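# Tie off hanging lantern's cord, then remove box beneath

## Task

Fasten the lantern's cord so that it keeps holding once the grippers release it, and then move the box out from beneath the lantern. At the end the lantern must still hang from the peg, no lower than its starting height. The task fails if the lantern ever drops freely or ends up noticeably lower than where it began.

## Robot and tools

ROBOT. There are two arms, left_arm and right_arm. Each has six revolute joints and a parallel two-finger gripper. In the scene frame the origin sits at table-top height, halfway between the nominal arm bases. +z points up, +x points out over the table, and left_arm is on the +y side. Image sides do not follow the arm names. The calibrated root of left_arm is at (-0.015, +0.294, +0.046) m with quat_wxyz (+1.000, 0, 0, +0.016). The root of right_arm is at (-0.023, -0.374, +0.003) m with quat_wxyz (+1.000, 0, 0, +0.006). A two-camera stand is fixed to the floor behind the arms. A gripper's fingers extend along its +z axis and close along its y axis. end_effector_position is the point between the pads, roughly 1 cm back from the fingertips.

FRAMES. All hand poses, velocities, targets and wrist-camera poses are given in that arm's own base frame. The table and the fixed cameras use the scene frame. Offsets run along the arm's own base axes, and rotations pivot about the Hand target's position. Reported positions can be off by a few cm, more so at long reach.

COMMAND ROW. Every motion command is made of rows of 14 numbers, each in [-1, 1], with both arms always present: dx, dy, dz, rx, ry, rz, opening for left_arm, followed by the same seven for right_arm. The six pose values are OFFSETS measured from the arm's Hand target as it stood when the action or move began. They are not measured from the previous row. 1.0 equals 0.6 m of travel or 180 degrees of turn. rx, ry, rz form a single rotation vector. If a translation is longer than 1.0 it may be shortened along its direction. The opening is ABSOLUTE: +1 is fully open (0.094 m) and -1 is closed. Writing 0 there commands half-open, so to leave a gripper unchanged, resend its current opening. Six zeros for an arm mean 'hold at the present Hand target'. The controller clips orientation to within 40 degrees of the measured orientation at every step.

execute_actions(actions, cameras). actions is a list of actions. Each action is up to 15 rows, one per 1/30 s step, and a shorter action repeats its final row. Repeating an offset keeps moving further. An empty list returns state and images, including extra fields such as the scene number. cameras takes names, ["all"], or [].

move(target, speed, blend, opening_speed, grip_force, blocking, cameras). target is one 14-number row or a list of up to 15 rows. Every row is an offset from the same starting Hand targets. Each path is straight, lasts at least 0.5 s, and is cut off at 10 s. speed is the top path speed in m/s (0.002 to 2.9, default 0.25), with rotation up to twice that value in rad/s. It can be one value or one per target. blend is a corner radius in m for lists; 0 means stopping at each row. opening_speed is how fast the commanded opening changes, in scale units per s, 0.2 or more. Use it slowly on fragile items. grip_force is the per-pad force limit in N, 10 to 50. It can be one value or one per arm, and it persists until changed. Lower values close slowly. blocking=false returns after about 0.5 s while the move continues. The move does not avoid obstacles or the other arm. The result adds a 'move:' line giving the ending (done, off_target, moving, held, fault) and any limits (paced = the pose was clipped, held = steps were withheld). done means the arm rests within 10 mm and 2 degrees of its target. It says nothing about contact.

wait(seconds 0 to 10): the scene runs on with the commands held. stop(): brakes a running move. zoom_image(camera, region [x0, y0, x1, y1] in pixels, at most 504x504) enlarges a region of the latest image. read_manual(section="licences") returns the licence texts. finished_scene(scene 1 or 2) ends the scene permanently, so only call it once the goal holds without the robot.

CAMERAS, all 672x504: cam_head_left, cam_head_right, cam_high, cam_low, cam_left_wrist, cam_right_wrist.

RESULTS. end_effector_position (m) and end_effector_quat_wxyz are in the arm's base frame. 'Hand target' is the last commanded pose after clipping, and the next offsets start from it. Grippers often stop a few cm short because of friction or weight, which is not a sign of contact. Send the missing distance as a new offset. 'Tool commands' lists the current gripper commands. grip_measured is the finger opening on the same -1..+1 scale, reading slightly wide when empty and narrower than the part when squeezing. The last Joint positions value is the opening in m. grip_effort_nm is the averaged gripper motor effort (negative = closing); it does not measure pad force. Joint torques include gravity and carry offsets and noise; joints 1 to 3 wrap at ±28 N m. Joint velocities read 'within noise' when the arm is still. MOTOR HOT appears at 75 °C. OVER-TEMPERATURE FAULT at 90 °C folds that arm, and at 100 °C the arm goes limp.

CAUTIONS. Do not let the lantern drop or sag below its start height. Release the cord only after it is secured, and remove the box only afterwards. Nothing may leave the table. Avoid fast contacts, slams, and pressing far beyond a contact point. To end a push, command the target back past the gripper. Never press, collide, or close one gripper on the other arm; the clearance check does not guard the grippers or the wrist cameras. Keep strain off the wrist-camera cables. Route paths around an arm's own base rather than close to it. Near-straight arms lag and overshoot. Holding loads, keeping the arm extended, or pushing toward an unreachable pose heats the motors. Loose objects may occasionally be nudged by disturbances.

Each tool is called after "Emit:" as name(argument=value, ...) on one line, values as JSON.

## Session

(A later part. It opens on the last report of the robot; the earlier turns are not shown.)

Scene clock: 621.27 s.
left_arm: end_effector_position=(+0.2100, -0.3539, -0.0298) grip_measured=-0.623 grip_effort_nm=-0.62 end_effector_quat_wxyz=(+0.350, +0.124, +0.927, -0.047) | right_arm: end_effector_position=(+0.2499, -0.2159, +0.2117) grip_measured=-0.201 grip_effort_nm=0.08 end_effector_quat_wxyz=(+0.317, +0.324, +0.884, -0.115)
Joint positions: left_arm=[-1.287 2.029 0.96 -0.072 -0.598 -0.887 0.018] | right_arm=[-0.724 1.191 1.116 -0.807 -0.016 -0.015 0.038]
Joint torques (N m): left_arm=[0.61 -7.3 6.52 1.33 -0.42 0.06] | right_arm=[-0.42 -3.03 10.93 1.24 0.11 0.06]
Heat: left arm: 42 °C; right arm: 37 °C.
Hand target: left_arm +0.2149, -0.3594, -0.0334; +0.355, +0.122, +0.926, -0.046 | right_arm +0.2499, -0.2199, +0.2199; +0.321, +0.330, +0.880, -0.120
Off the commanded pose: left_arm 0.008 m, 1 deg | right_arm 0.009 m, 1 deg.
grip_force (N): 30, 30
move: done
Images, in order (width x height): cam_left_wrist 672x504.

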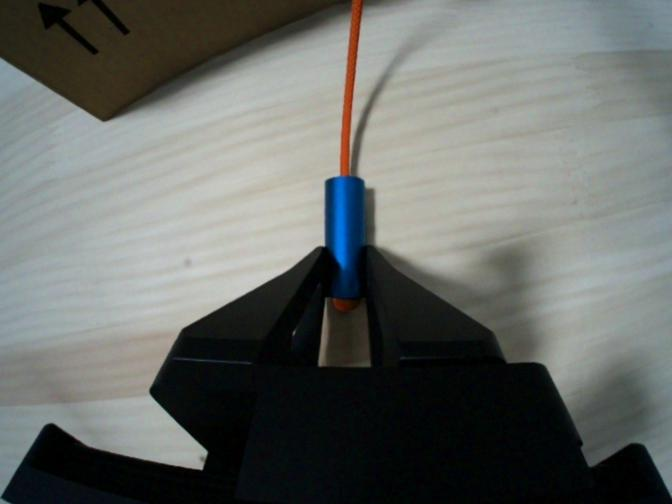

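Emit:
move(target=[[0, 0, 0.0833, 0, 0, 0, -0.75, 0, 0, 0, 0, 0, 0, -0.2],[-0.0298, 0.084, 0.534, -0.1117, -0.2136, -0.1325, -0.75, 0, 0, 0, 0, 0, 0, -0.2]], speed=[0.15, 0.25], blend=[0.02, 0], cameras=["cam_high", "cam_low", "cam_head_left", "cam_left_wrist"])

Scene clock: 704.60 s.
left_arm: end_effector_position=(+0.1967, -0.3118, +0.2844) grip_measured=-0.624 grip_effort_nm=-0.66 end_effector_quat_wxyz=(+0.630, +0.256, +0.698, -0.226) | right_arm: end_effector_position=(+0.2499, -0.2159, +0.2117) grip_measured=-0.201 grip_effort_nm=0.08 end_effector_quat_wxyz=(+0.317, +0.324, +0.884, -0.115)
Joint positions: left_arm=[-1.285 1.037 0.664 0.247 -0.585 -0.063 0.018] | right_arm=[-0.724 1.191 1.116 -0.807 -0.016 -0.015 0.038]
Joint torques (N m): left_arm=[0.68 -3.81 6.02 2.35 0.03 0.03] | right_arm=[-0.46 -3.1 10.93 1.23 0.11 0.06]
Heat: left arm: 42 °C; right arm: 38 °C.
Hand target: left_arm +0.1969, -0.3090, +0.2870; +0.635, +0.253, +0.693, -0.231 | right_arm +0.2499, -0.2199, +0.2199; +0.321, +0.330, +0.880, -0.120
Off the commanded pose: left_arm 0.004 m, 1 deg | right_arm 0.009 m, 1 deg.
grip_force (N): 30, 30
move: done
Images, in order (width x height): cam_head_left 672x504, cam_high 672x504, cam_low 672x504, cam_left_wrist 672x504.

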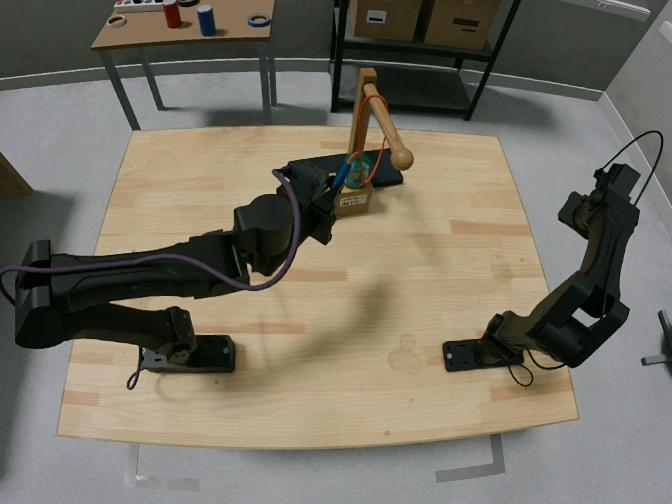

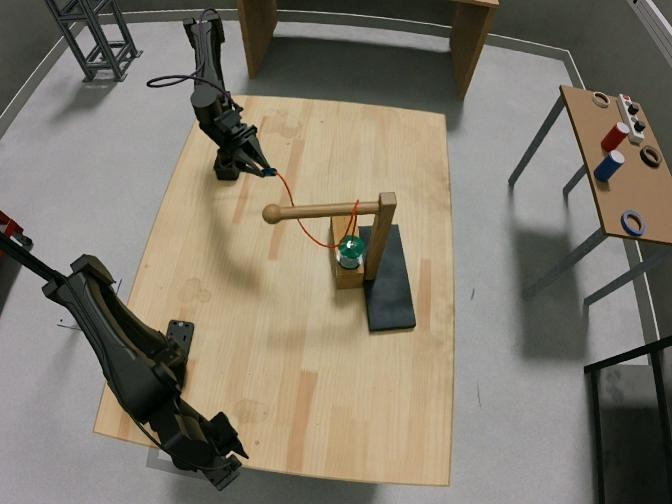

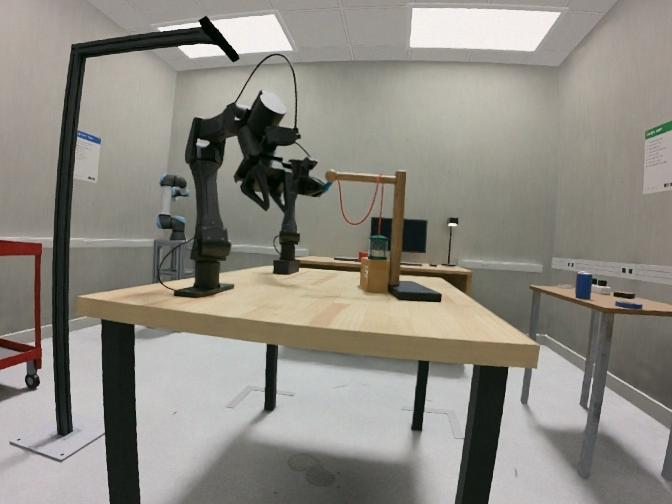

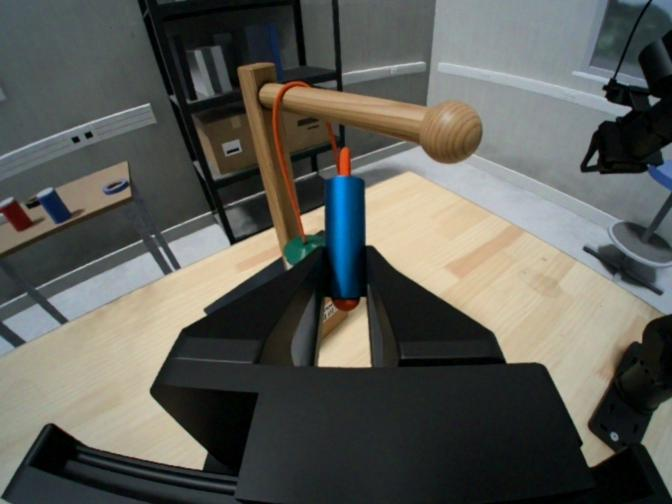

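Emit:
move(target=[[0.0705,0.0167,0.1617,0,0,0,-0.75,0,0,0,0,0,0,-0.2],[0.1522,-0.1370,0.2783,0,0,0,-0.75,0,0,0,0,0,0,-0.2],[0.1882,-0.3167,0.2783,0,0,0,-0.75,0,0,0,0,0,0,-0.2],[0.1325,-0.4638,0.1617,0,0,0,-0.75,0,0,0,0,0,0,-0.2],[0.0868,-0.49,-0.0383,0,0,0,-0.75,0,0,0,0,0,0,-0.2],[0.0803,-0.4573,-0.3383,0,0,0,-0.75,0,0,0,0,0,0,-0.2]], speed=0.25, blend=[0.03,0.03,0.03,0.03,0.03,0], cameras=["cam_high", "cam_low", "cam_head_left", "cam_left_wrist"])

Scene clock: 756.07 s.
left_arm: end_effector_position=(+0.2449, -0.5845, +0.0960) grip_measured=-0.624 grip_effort_nm=-0.65 end_effector_quat_wxyz=(+0.634, +0.251, +0.692, -0.237) | right_arm: end_effector_position=(+0.2499, -0.2159, +0.2117) grip_measured=-0.201 grip_effort_nm=0.08 end_effector_quat_wxyz=(+0.317, +0.324, +0.884, -0.115)
Joint positions: left_arm=[-1.346 2.449 1.474 0.872 -0.638 -0.071 0.018] | right_arm=[-0.724 1.191 1.116 -0.807 -0.016 -0.015 0.038]
Joint torques (N m): left_arm=[-0.01 -11.97 5.64 2.28 -0.11 0.01] | right_arm=[-0.4 -3.07 10.93 1.21 0.13 0.08]
Heat: left arm: 42 °C; right arm: 39 °C.
Hand target: left_arm +0.2451, -0.5834, +0.0839; +0.635, +0.253, +0.693, -0.231 | right_arm +0.2499, -0.2199, +0.2199; +0.321, +0.330, +0.880, -0.120
Off the commanded pose: left_arm 0.012 m, 1 deg | right_arm 0.009 m, 1 deg.
grip_force (N): 30, 30
move: off_target (left_arm)
Images, in order (width x height): cam_head_left 672x504, cam_high 672x504, cam_low 672x504, cam_left_wrist 672x504.

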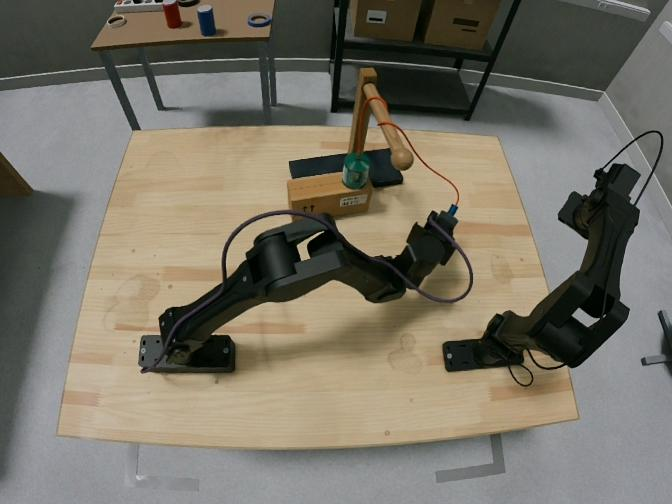

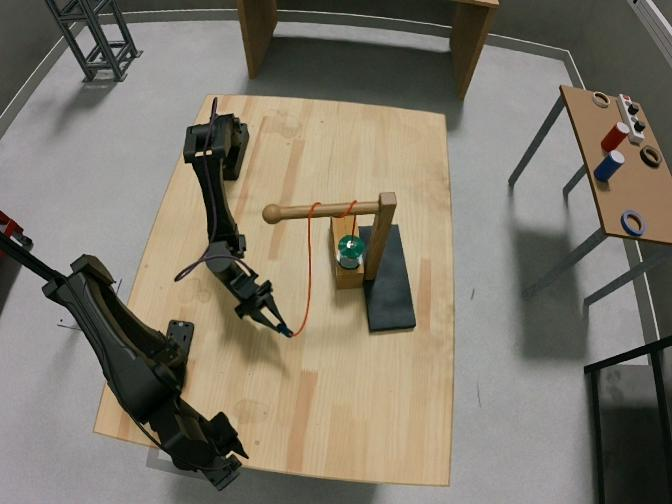

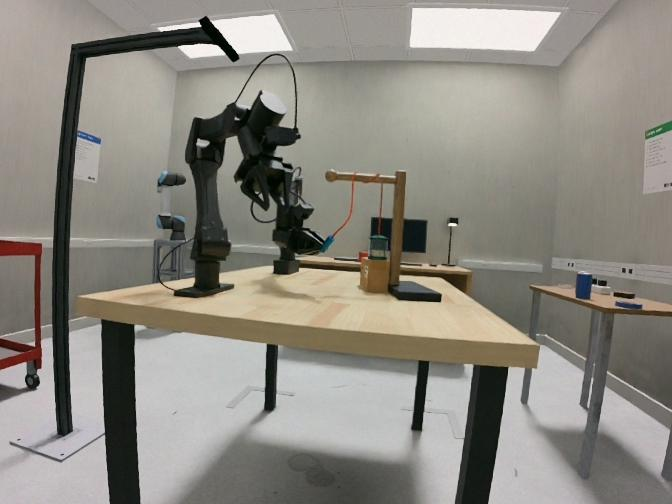

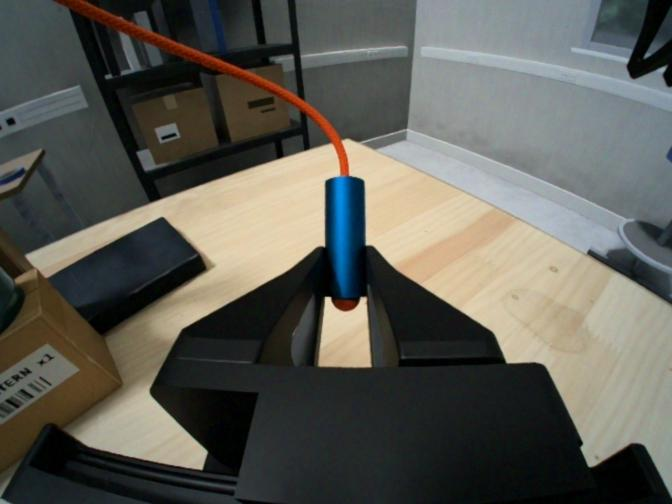

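Emit:
zoom_image(camera="cam_high", region=[240, 170, 430, 350])

Emit:
zoom_image(camera="cam_low", region=[300, 150, 450, 320])

Scaled by 2.653 from the camera's 672x504 image, which has a finer 960x720 frame.

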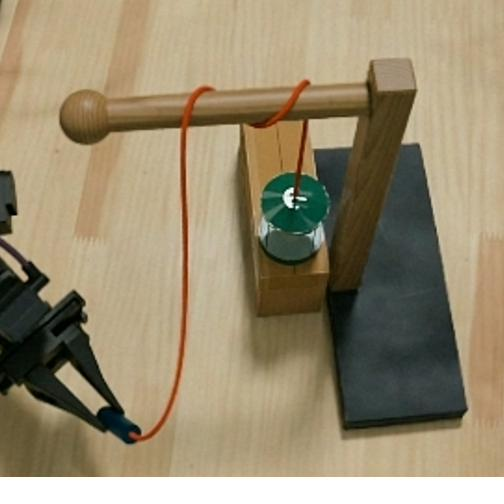

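Scaled by 2.965 from the camera's 672x504 image, which has a finer 960x720 frame.

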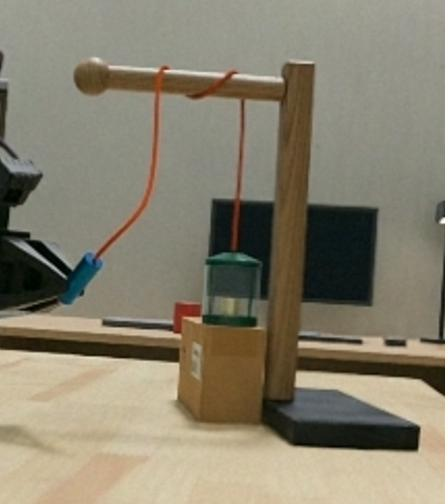

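Emit:
move(target=[[-0.0327,0.1635,0.0168,0,0,0,-0.75,0,0,0,0,0,0,-0.2],[-0.0228,0.3695,0.0835,0,0,0,-0.75,0,0,0,0,0,0,-0.2],[-0.0132,0.4903,0.3002,0,0,0,-0.75,0,0,0,0,0,0,-0.2]], speed=0.25, blend=[0.03,0.03,0], cameras=["cam_high", "cam_low", "cam_left_wrist"])

Emit:
zoom_image(camera="cam_high", region=[240, 140, 430, 300])

Scene clock: 813.67 s.
left_arm: end_effector_position=(+0.2358, -0.2868, +0.2502) grip_measured=-0.624 grip_effort_nm=-0.66 end_effector_quat_wxyz=(+0.630, +0.258, +0.698, -0.222) | right_arm: end_effector_position=(+0.2499, -0.2159, +0.2117) grip_measured=-0.201 grip_effort_nm=0.08 end_effector_quat_wxyz=(+0.317, +0.324, +0.884, -0.115)
Joint positions: left_arm=[-1.059 1.036 0.521 0.4 -0.364 -0.026 0.018] | right_arm=[-0.724 1.191 1.116 -0.807 -0.016 -0.015 0.038]
Joint torques (N m): left_arm=[0.54 -2.84 9.85 1.99 0.08 -0.08] | right_arm=[-0.38 -3.07 10.89 1.23 0.11 0.07]
Heat: left arm: 43 °C; right arm: 40 °C.
Hand target: left_arm +0.2372, -0.2892, +0.2641; +0.635, +0.253, +0.693, -0.231 | right_arm +0.2500, -0.2199, +0.2199; +0.321, +0.330, +0.880, -0.120
Off the commanded pose: left_arm 0.014 m, 1 deg | right_arm 0.009 m, 1 deg.
grip_force (N): 30, 30
move: off_target (left_arm)
Images, in order (width x height): cam_high 672x504, cam_low 672x504, cam_left_wrist 672x504.

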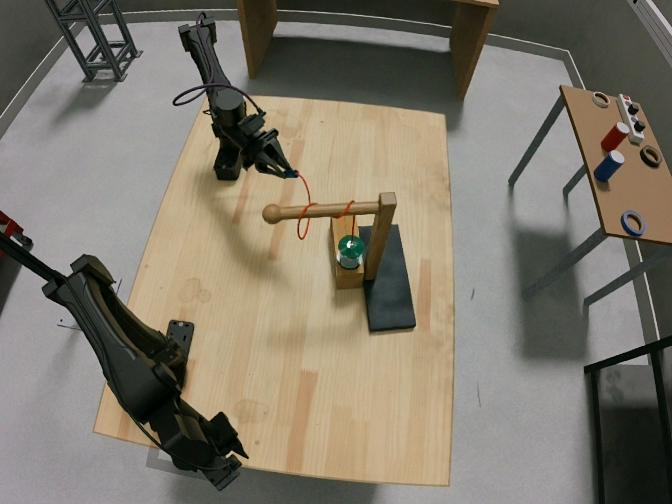

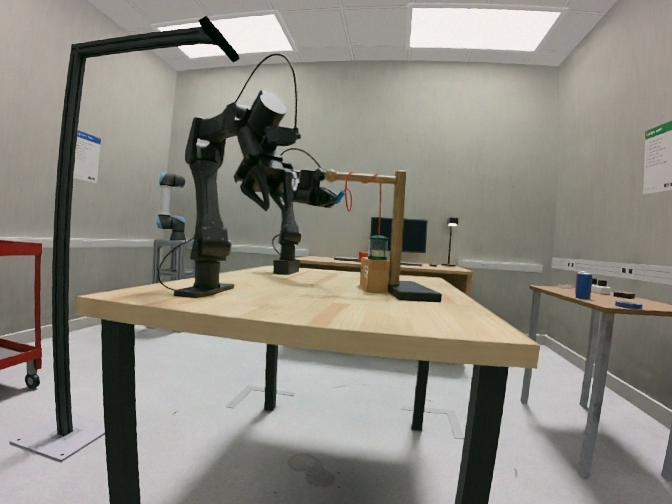

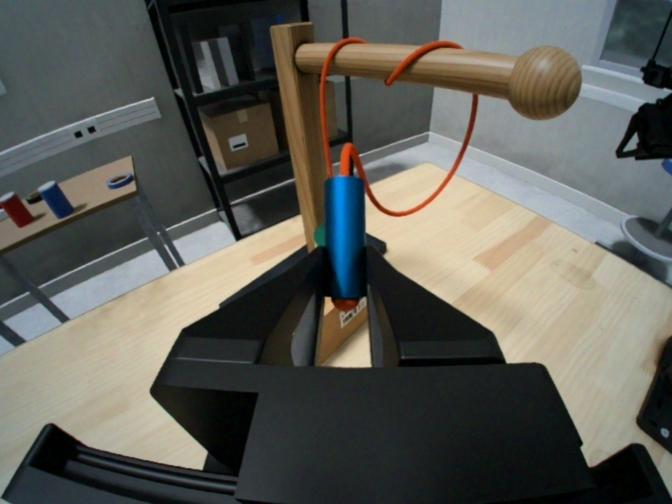

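Scaled by 2.653 from the camera's 672x504 image, which has a finer 960x720 frame.

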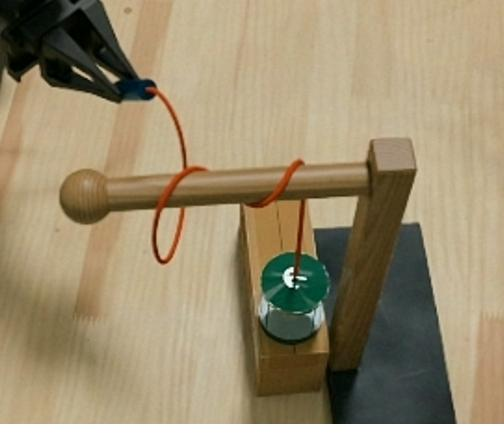

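Emit:
move(target=[[0.0098,-0.049,0.2332,0,0,0,-0.75,0,0,0,0,0,0,-0.2],[0.0638,-0.1912,0.2832,0,0,0,-0.75,0,0,0,0,0,0,-0.2],[0.0965,-0.3545,0.2498,0,0,0,-0.75,0,0,0,0,0,0,-0.2],[0.0312,-0.4527,0.1665,0,0,0,-0.75,0,0,0,0,0,0,-0.2],[0.0067,-0.4577,-0.0168,0,0,0,-0.75,0,0,0,0,0,0,-0.2],[0,-0.425,-0.1335,0,0,0,-0.75,0,0,0,0,0,0,-0.2]], speed=0.22, blend=[0.03,0.03,0.03,0.025,0.025,0], cameras=["cam_high", "cam_low", "cam_head_left", "cam_left_wrist"])

Emit:
zoom_image(camera="cam_high", region=[240, 170, 430, 350])

Emit:
zoom_image(camera="cam_low", region=[300, 150, 450, 320])

Scene clock: 861.83 s.
left_arm: end_effector_position=(+0.2383, -0.5432, +0.1969) grip_measured=-0.624 grip_effort_nm=-0.66 end_effector_quat_wxyz=(+0.636, +0.249, +0.691, -0.238) | right_arm: end_effector_position=(+0.2499, -0.2159, +0.2117) grip_measured=-0.201 grip_effort_nm=0.08 end_effector_quat_wxyz=(+0.317, +0.324, +0.884, -0.115)
Joint positions: left_arm=[-1.34 2.094 1.316 0.68 -0.634 -0.07 0.018] | right_arm=[-0.724 1.191 1.116 -0.807 -0.016 -0.015 0.038]
Joint torques (N m): left_arm=[-0.31 -10.14 5.82 2.29 -0.12 0.03] | right_arm=[-0.42 -3.08 10.91 1.22 0.11 0.06]
Heat: left arm: 49 °C; right arm: 40 °C.
Hand target: left_arm +0.2372, -0.5442, +0.1840; +0.635, +0.253, +0.693, -0.231 | right_arm +0.2500, -0.2199, +0.2199; +0.321, +0.330, +0.880, -0.120
Off the commanded pose: left_arm 0.013 m, 1 deg | right_arm 0.009 m, 1 deg.
grip_force (N): 30, 30
move: off_target (left_arm)
Images, in order (width x height): cam_head_left 672x504, cam_high 672x504, cam_low 672x504, cam_left_wrist 672x504.

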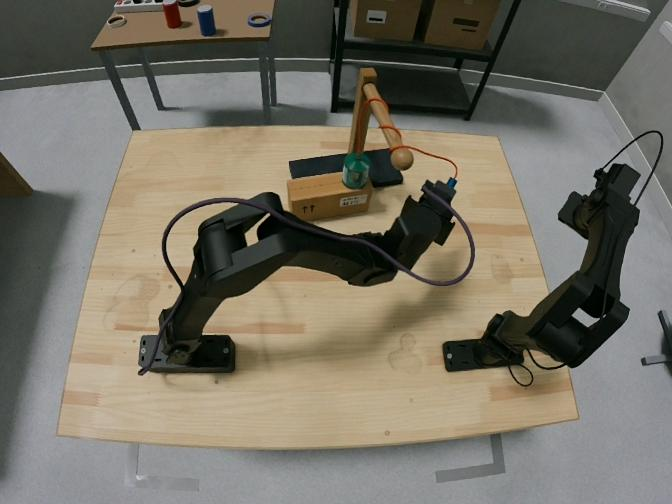

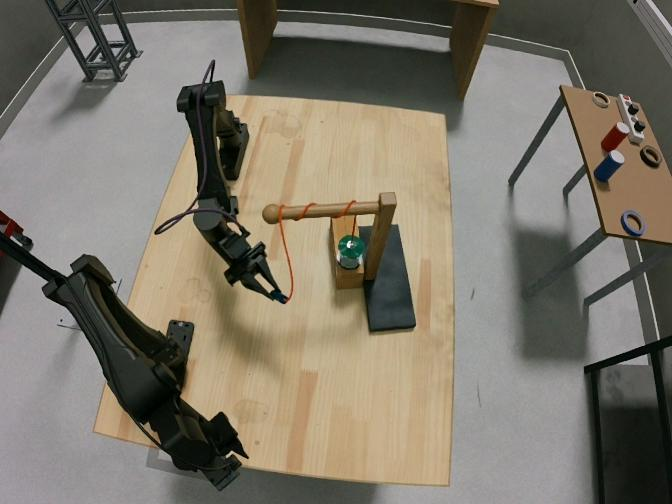

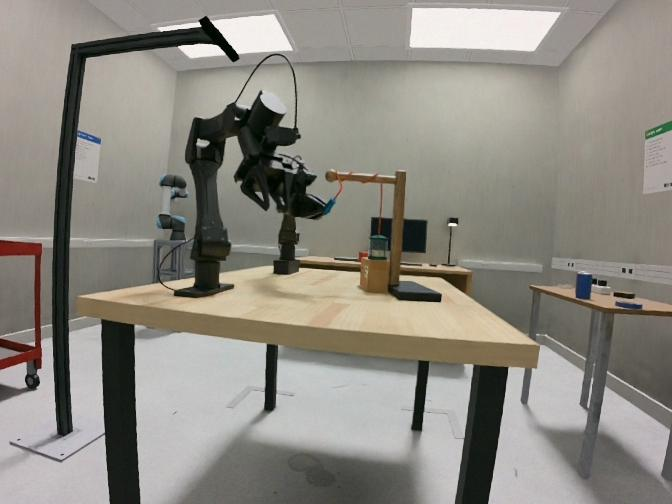

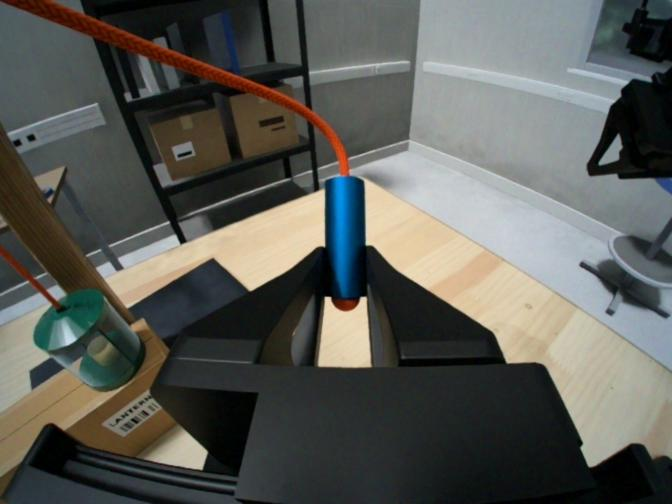

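Scaled by 2.653 from the camera's 672x504 image, which has a finer 960x720 frame.

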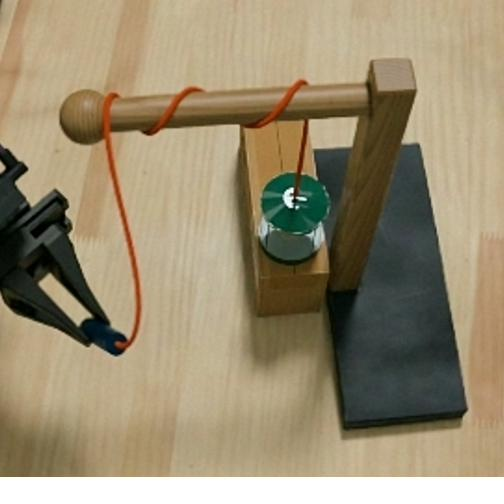

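Scaled by 2.965 from the camera's 672x504 image, which has a finer 960x720 frame.

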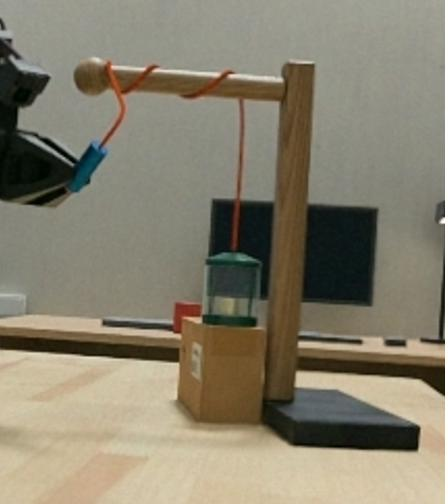

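Emit:
execute_actions(actions=[], cameras=["cam_high", "cam_left_wrist", "cam_low", "cam_right_wrist"])

Emit:
zoom_image(camera="cam_high", region=[240, 170, 430, 350])

Scene clock: 923.07 s.
left_arm: end_effector_position=(+0.2383, -0.5432, +0.1970) grip_measured=-0.624 grip_effort_nm=-0.66 end_effector_quat_wxyz=(+0.636, +0.249, +0.691, -0.238) | right_arm: end_effector_position=(+0.2499, -0.2159, +0.2117) grip_measured=-0.201 grip_effort_nm=0.08 end_effector_quat_wxyz=(+0.317, +0.324, +0.884, -0.115)
Joint positions: left_arm=[-1.34 2.094 1.316 0.681 -0.634 -0.07 0.018] | right_arm=[-0.724 1.191 1.116 -0.807 -0.016 -0.015 0.038]
Joint velocities: within noise
Joint torques (N m): left_arm=[-0.34 -10.1 5.81 2.28 -0.13 0.02] | right_arm=[-0.35 -3.06 10.97 1.23 0.11 0.09]
Heat: left arm: 44 °C; right arm: 41 °C.
Hand target: left_arm +0.2372, -0.5442, +0.1840; +0.635, +0.253, +0.693, -0.231 | right_arm +0.2500, -0.2199, +0.2199; +0.321, +0.330, +0.880, -0.120
Tool commands: left_gripper/opening=-0.75 right_gripper/opening=-0.2
Off the commanded pose: left_arm 0.013 m, 1 deg | right_arm 0.009 m, 1 deg.
grip_force (N): 30, 30
Images, in order (width x height): cam_high 672x504, cam_low 672x504, cam_left_wrist 672x504, cam_right_wrist 672x504.

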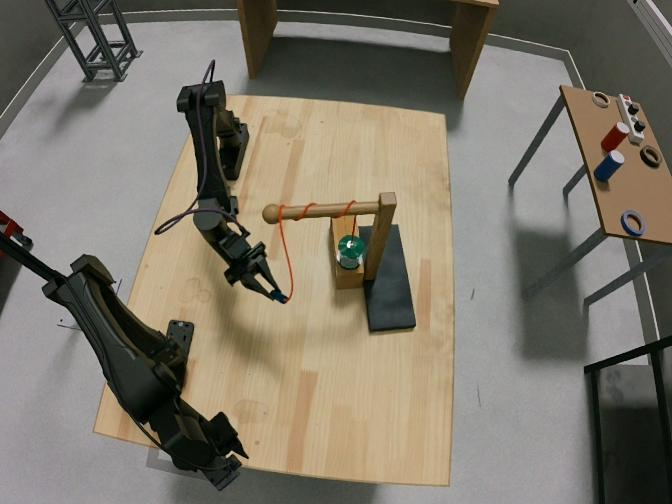

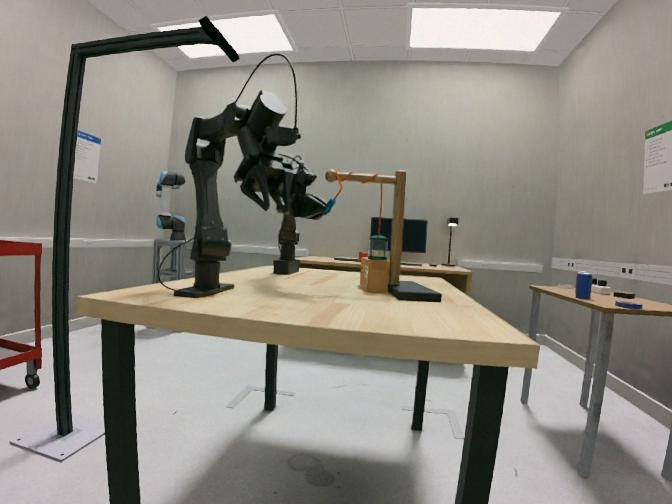

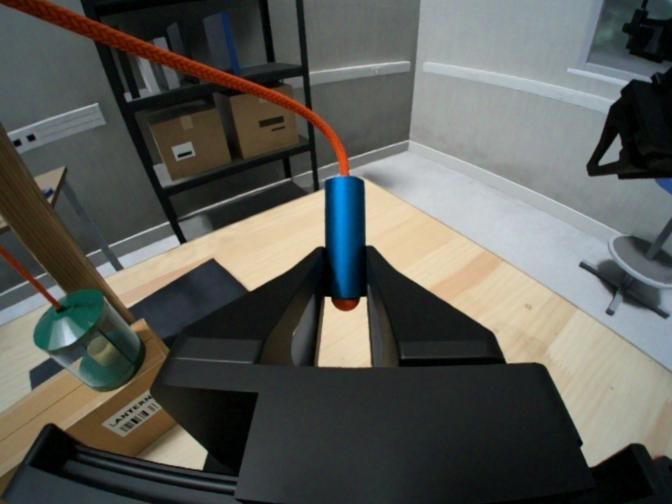

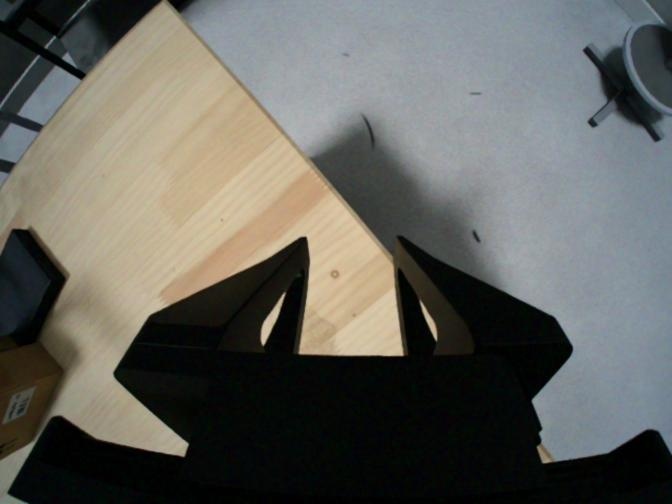

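Scaled by 2.653 from the camera's 672x504 image, which has a finer 960x720 frame.

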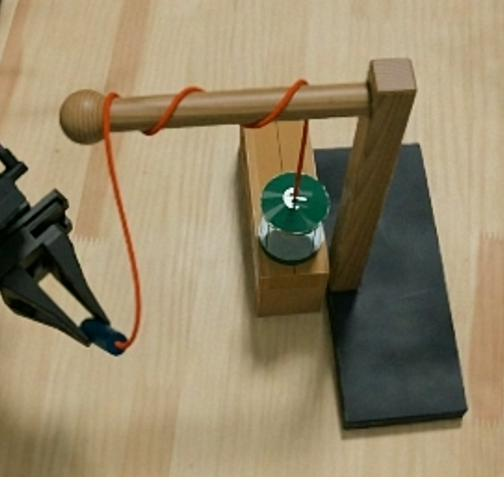

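Emit:
move(target=[[0, 0.0427, -0.0583, 0, 0, 0, -0.75, 0, 0, 0, 0, 0, 0, -0.2], [0.0312, 0.0998, -0.1, 0, 0, 0, -0.75, 0, 0, 0, 0, 0, 0, -0.2]], speed=0.12, blend=[0.02, 0], cameras=["cam_high", "cam_left_wrist", "cam_low", "cam_head_left"])

Emit:
zoom_image(camera="cam_high", region=[240, 170, 430, 350])

Emit:
zoom_image(camera="cam_low", region=[300, 150, 450, 320])

Scene clock: 1146.00 s.
left_arm: end_effector_position=(+0.2583, -0.4838, +0.1387) grip_measured=-0.624 grip_effort_nm=-0.66 end_effector_quat_wxyz=(+0.640, +0.242, +0.691, -0.234) | right_arm: end_effector_position=(+0.2499, -0.2159, +0.2117) grip_measured=-0.201 grip_effort_nm=0.08 end_effector_quat_wxyz=(+0.317, +0.324, +0.884, -0.115)
Joint positions: left_arm=[-1.261 2.094 1.003 1.006 -0.572 -0.06 0.018] | right_arm=[-0.724 1.191 1.116 -0.807 -0.016 -0.015 0.038]
Joint torques (N m): left_arm=[-0.02 -8.65 4.49 2.3 0.07 0.01] | right_arm=[-0.43 -3.07 10.99 1.22 0.11 0.07]
Heat: left arm: 42 °C; right arm: 43 °C.
Hand target: left_arm +0.2561, -0.4843, +0.1240; +0.635, +0.253, +0.693, -0.231 | right_arm +0.2500, -0.2199, +0.2199; +0.321, +0.330, +0.880, -0.120
Off the commanded pose: left_arm 0.015 m, 1 deg | right_arm 0.009 m, 1 deg.
grip_force (N): 30, 30
move: off_target (left_arm)
Images, in order (width x height): cam_head_left 672x504, cam_high 672x504, cam_low 672x504, cam_left_wrist 672x504.

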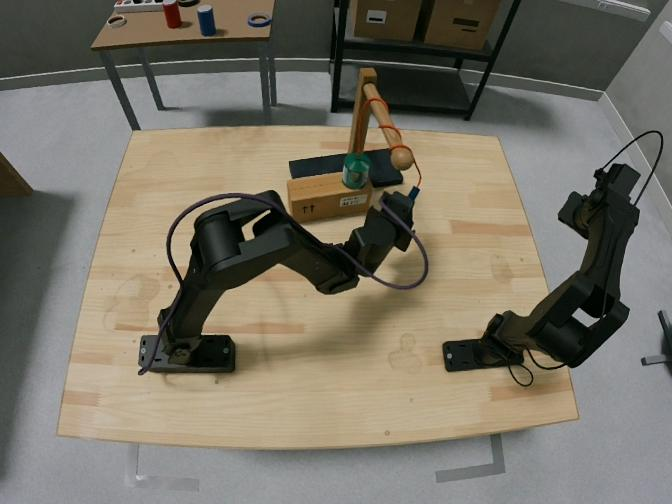

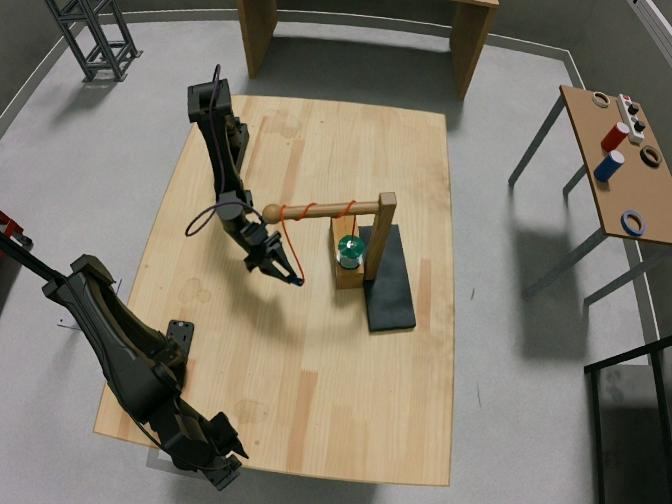

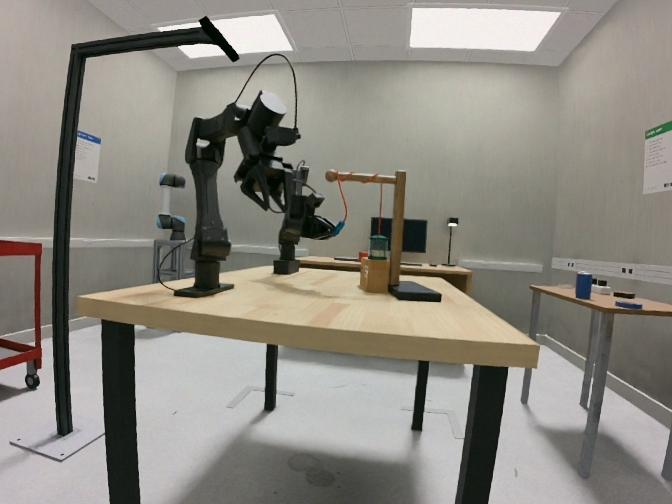

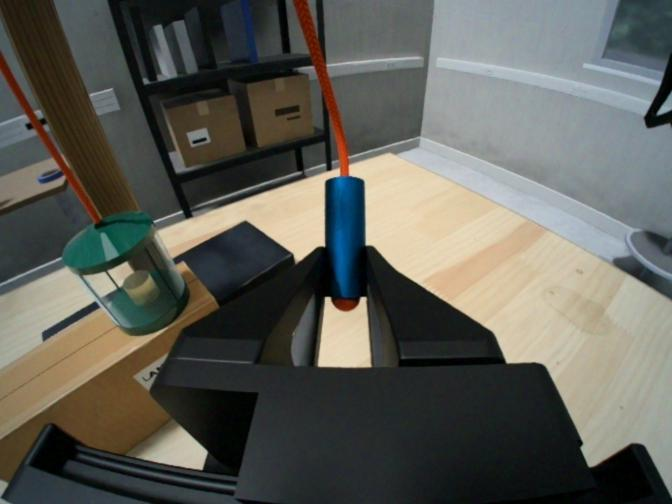

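Scaled by 2.653 from the camera's 672x504 image, which has a finer 960x720 frame.

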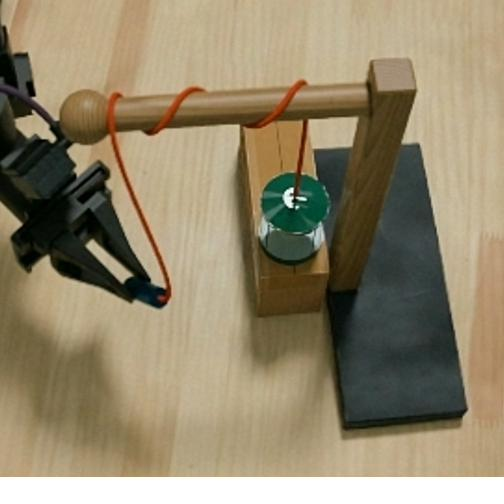

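Scaled by 2.965 from the camera's 672x504 image, which has a finer 960x720 frame.

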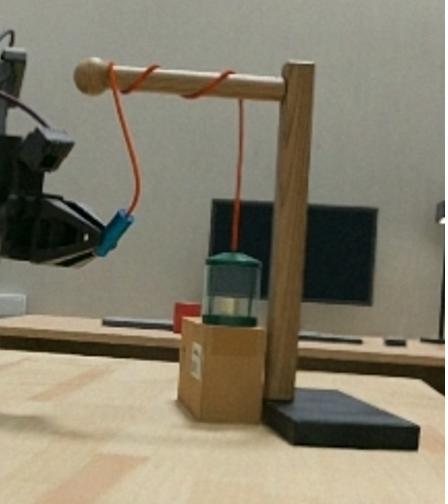

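Emit:
move(target=[0, 0, 0, 0, 0, 0, -0.1, 0, 0, 0, 0, 0, 0, -0.2], speed=0.1, opening_speed=0.5, cameras=["cam_high", "cam_left_wrist", "cam_low"])

Emit:
zoom_image(camera="cam_low", region=[300, 150, 450, 320])

Scene clock: 1168.40 s.
left_arm: end_effector_position=(+0.2582, -0.4841, +0.1402) grip_measured=-0.102 grip_effort_nm=0.13 end_effector_quat_wxyz=(+0.641, +0.240, +0.689, -0.236) | right_arm: end_effector_position=(+0.2499, -0.2159, +0.2117) grip_measured=-0.201 grip_effort_nm=0.08 end_effector_quat_wxyz=(+0.317, +0.324, +0.884, -0.115)
Joint positions: left_arm=[-1.261 2.094 1.003 1.013 -0.571 -0.06 0.042] | right_arm=[-0.724 1.191 1.116 -0.807 -0.016 -0.015 0.038]
Joint torques (N m): left_arm=[-0.02 -8.66 4.52 2.24 0.08 0.02] | right_arm=[-0.44 -3.1 10.95 1.24 0.11 0.05]
Heat: left arm: 41 °C; right arm: 43 °C.
Hand target: left_arm +0.2560, -0.4843, +0.1240; +0.635, +0.253, +0.693, -0.231 | right_arm +0.2500, -0.2199, +0.2199; +0.321, +0.330, +0.880, -0.120
Off the commanded pose: left_arm 0.016 m, 2 deg | right_arm 0.009 m, 1 deg.
grip_force (N): 30, 30
move: off_target (left_arm)
Images, in order (width x height): cam_high 672x504, cam_low 672x504, cam_left_wrist 672x504.

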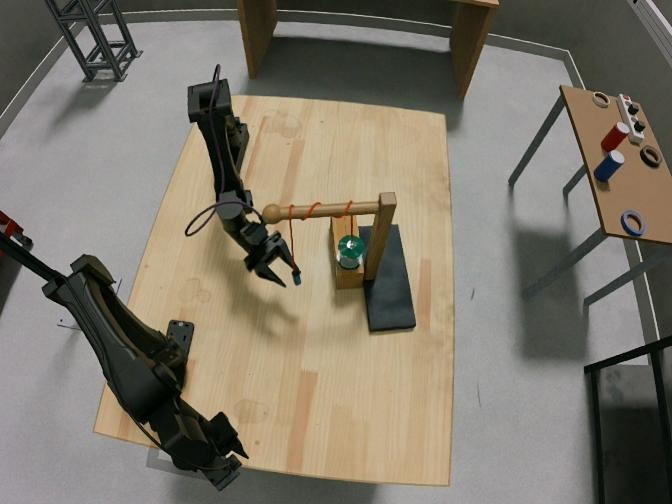

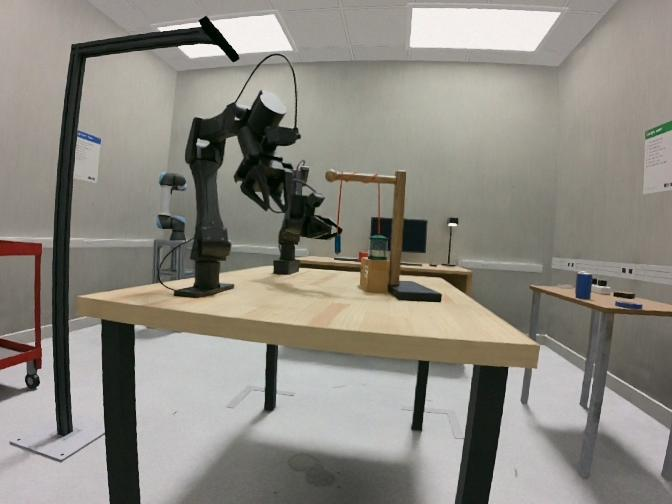

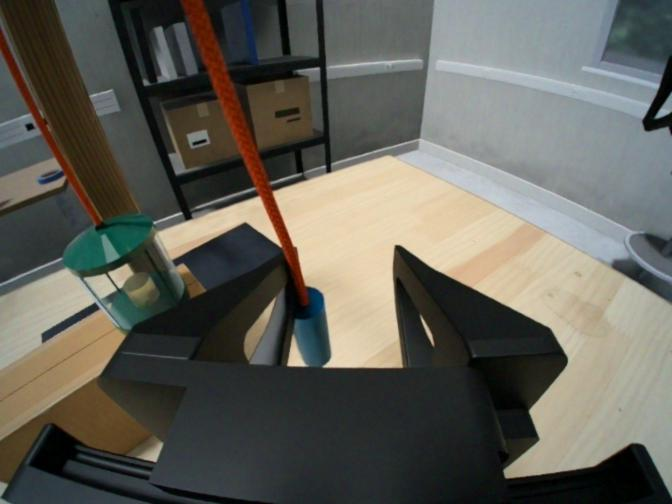

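Scaled by 2.965 from the camera's 672x504 image, which has a finer 960x720 frame.

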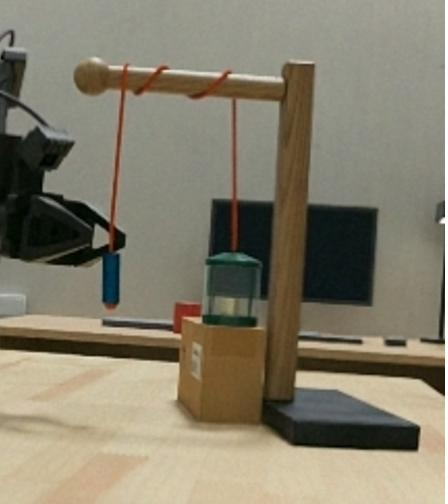

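Emit:
move(target=[[0, 0, 0, 0, 0, 0, 0.5, 0, 0, 0, 0, 0, 0, -0.2], [-0.1653, 0.1388, 0.0188, 0, 0, 0, 0.5, 0, 0, 0, 0, 0, 0, -0.2], [0.1717, 0.2838, 0.05, 0, 0, -0.1389, 0.2, 0.1333, 0.3333, -0.0167, -0.001, -0.0147, 0.2085, 0.4]], speed=[0.1, 0.12, 0.25], blend=[0, 0.02, 0], cameras=["cam_high", "cam_left_wrist", "cam_right_wrist", "cam_low"])

Emit:
zoom_image(camera="cam_low", region=[300, 150, 450, 320])

Emit:
zoom_image(camera="cam_high", region=[240, 170, 430, 350])

Scene clock: 1302.10 s.
left_arm: end_effector_position=(+0.3575, -0.3087, +0.1625) grip_measured=+0.202 grip_effort_nm=-0.13 end_effector_quat_wxyz=(+0.583, +0.390, +0.616, -0.359) | right_arm: end_effector_position=(+0.3273, -0.0212, +0.2119) grip_measured=+0.399 grip_effort_nm=0.08 end_effector_quat_wxyz=(+0.360, +0.031, +0.932, -0.006)
Joint positions: left_arm=[-0.489 1.818 0.694 1.045 0.625 0.058 0.056] | right_arm=[-0.078 1.143 1.057 -0.748 -0.018 -0.004 0.066]
Joint torques (N m): left_arm=[-0.35 -6.17 7.16 1.77 0.2 0.03] | right_arm=[0.34 -2.82 7.38 1.61 0.01 0.09]
Heat: left arm: 40 °C; right arm: 43 °C.
Hand target: left_arm +0.3590, -0.3140, +0.1540; +0.569, +0.397, +0.622, -0.363 | right_arm +0.3299, -0.0200, +0.2101; +0.363, +0.032, +0.931, -0.004
Off the commanded pose: left_arm 0.010 m, 2 deg | right_arm 0.004 m, 0 deg.
grip_force (N): 30, 30
move: done
Images, in order (width x height): cam_high 672x504, cam_low 672x504, cam_left_wrist 672x504, cam_right_wrist 672x504.

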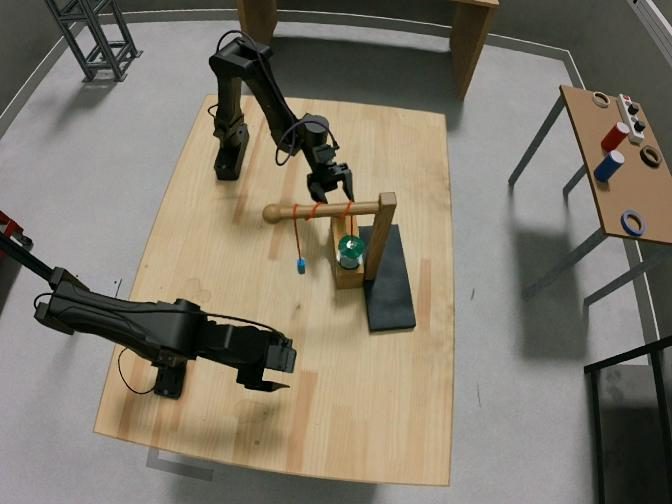

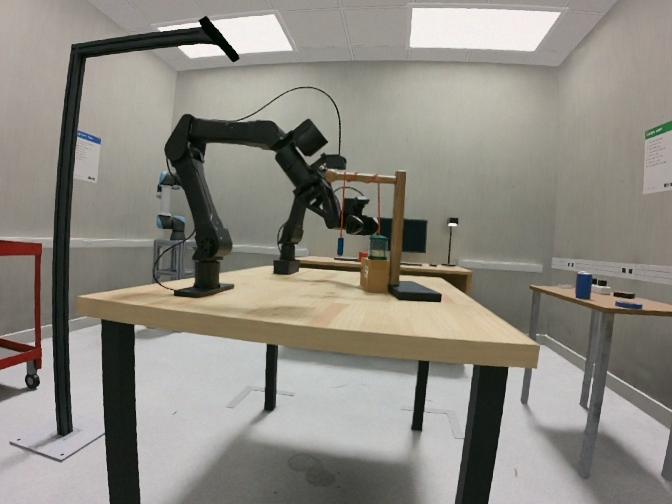

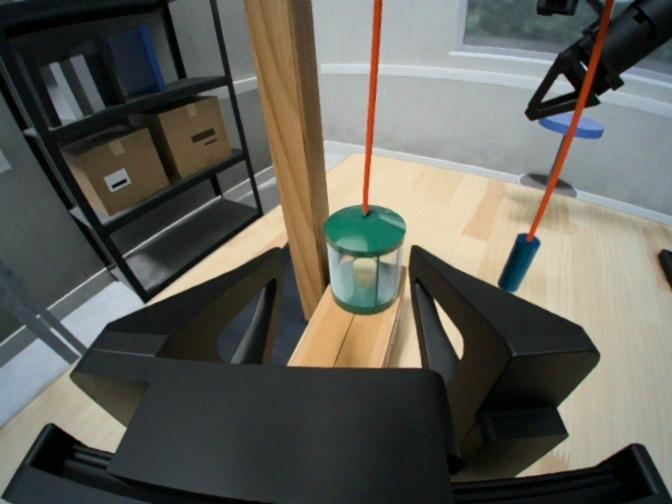

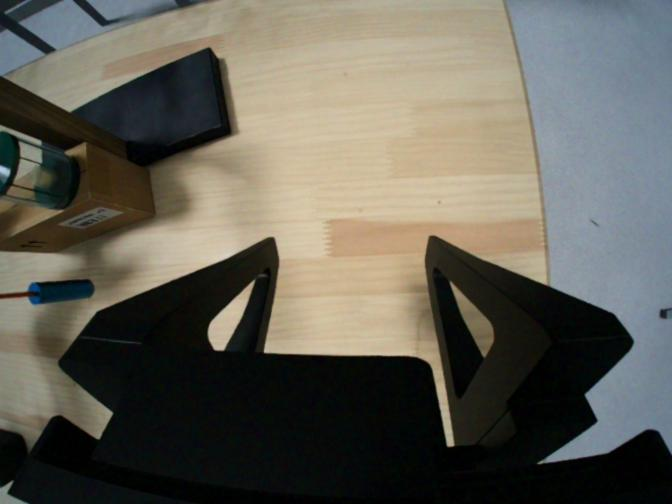

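Scaled by 2.965 from the camera's 672x504 image, which has a finer 960x720 frame.

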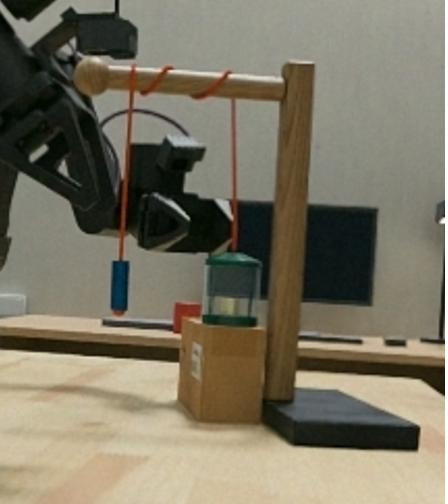

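Scaled by 2.653 from the camera's 672x504 image, which has a finer 960x720 frame.

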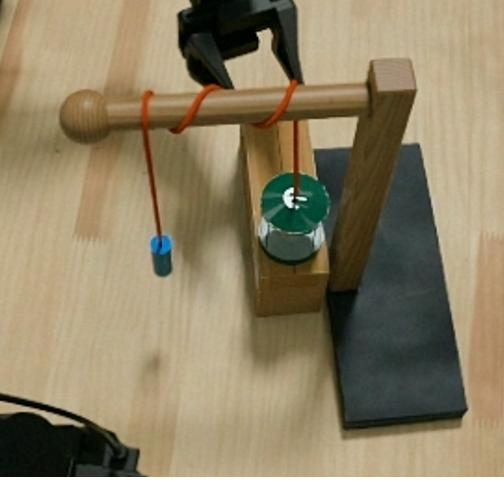

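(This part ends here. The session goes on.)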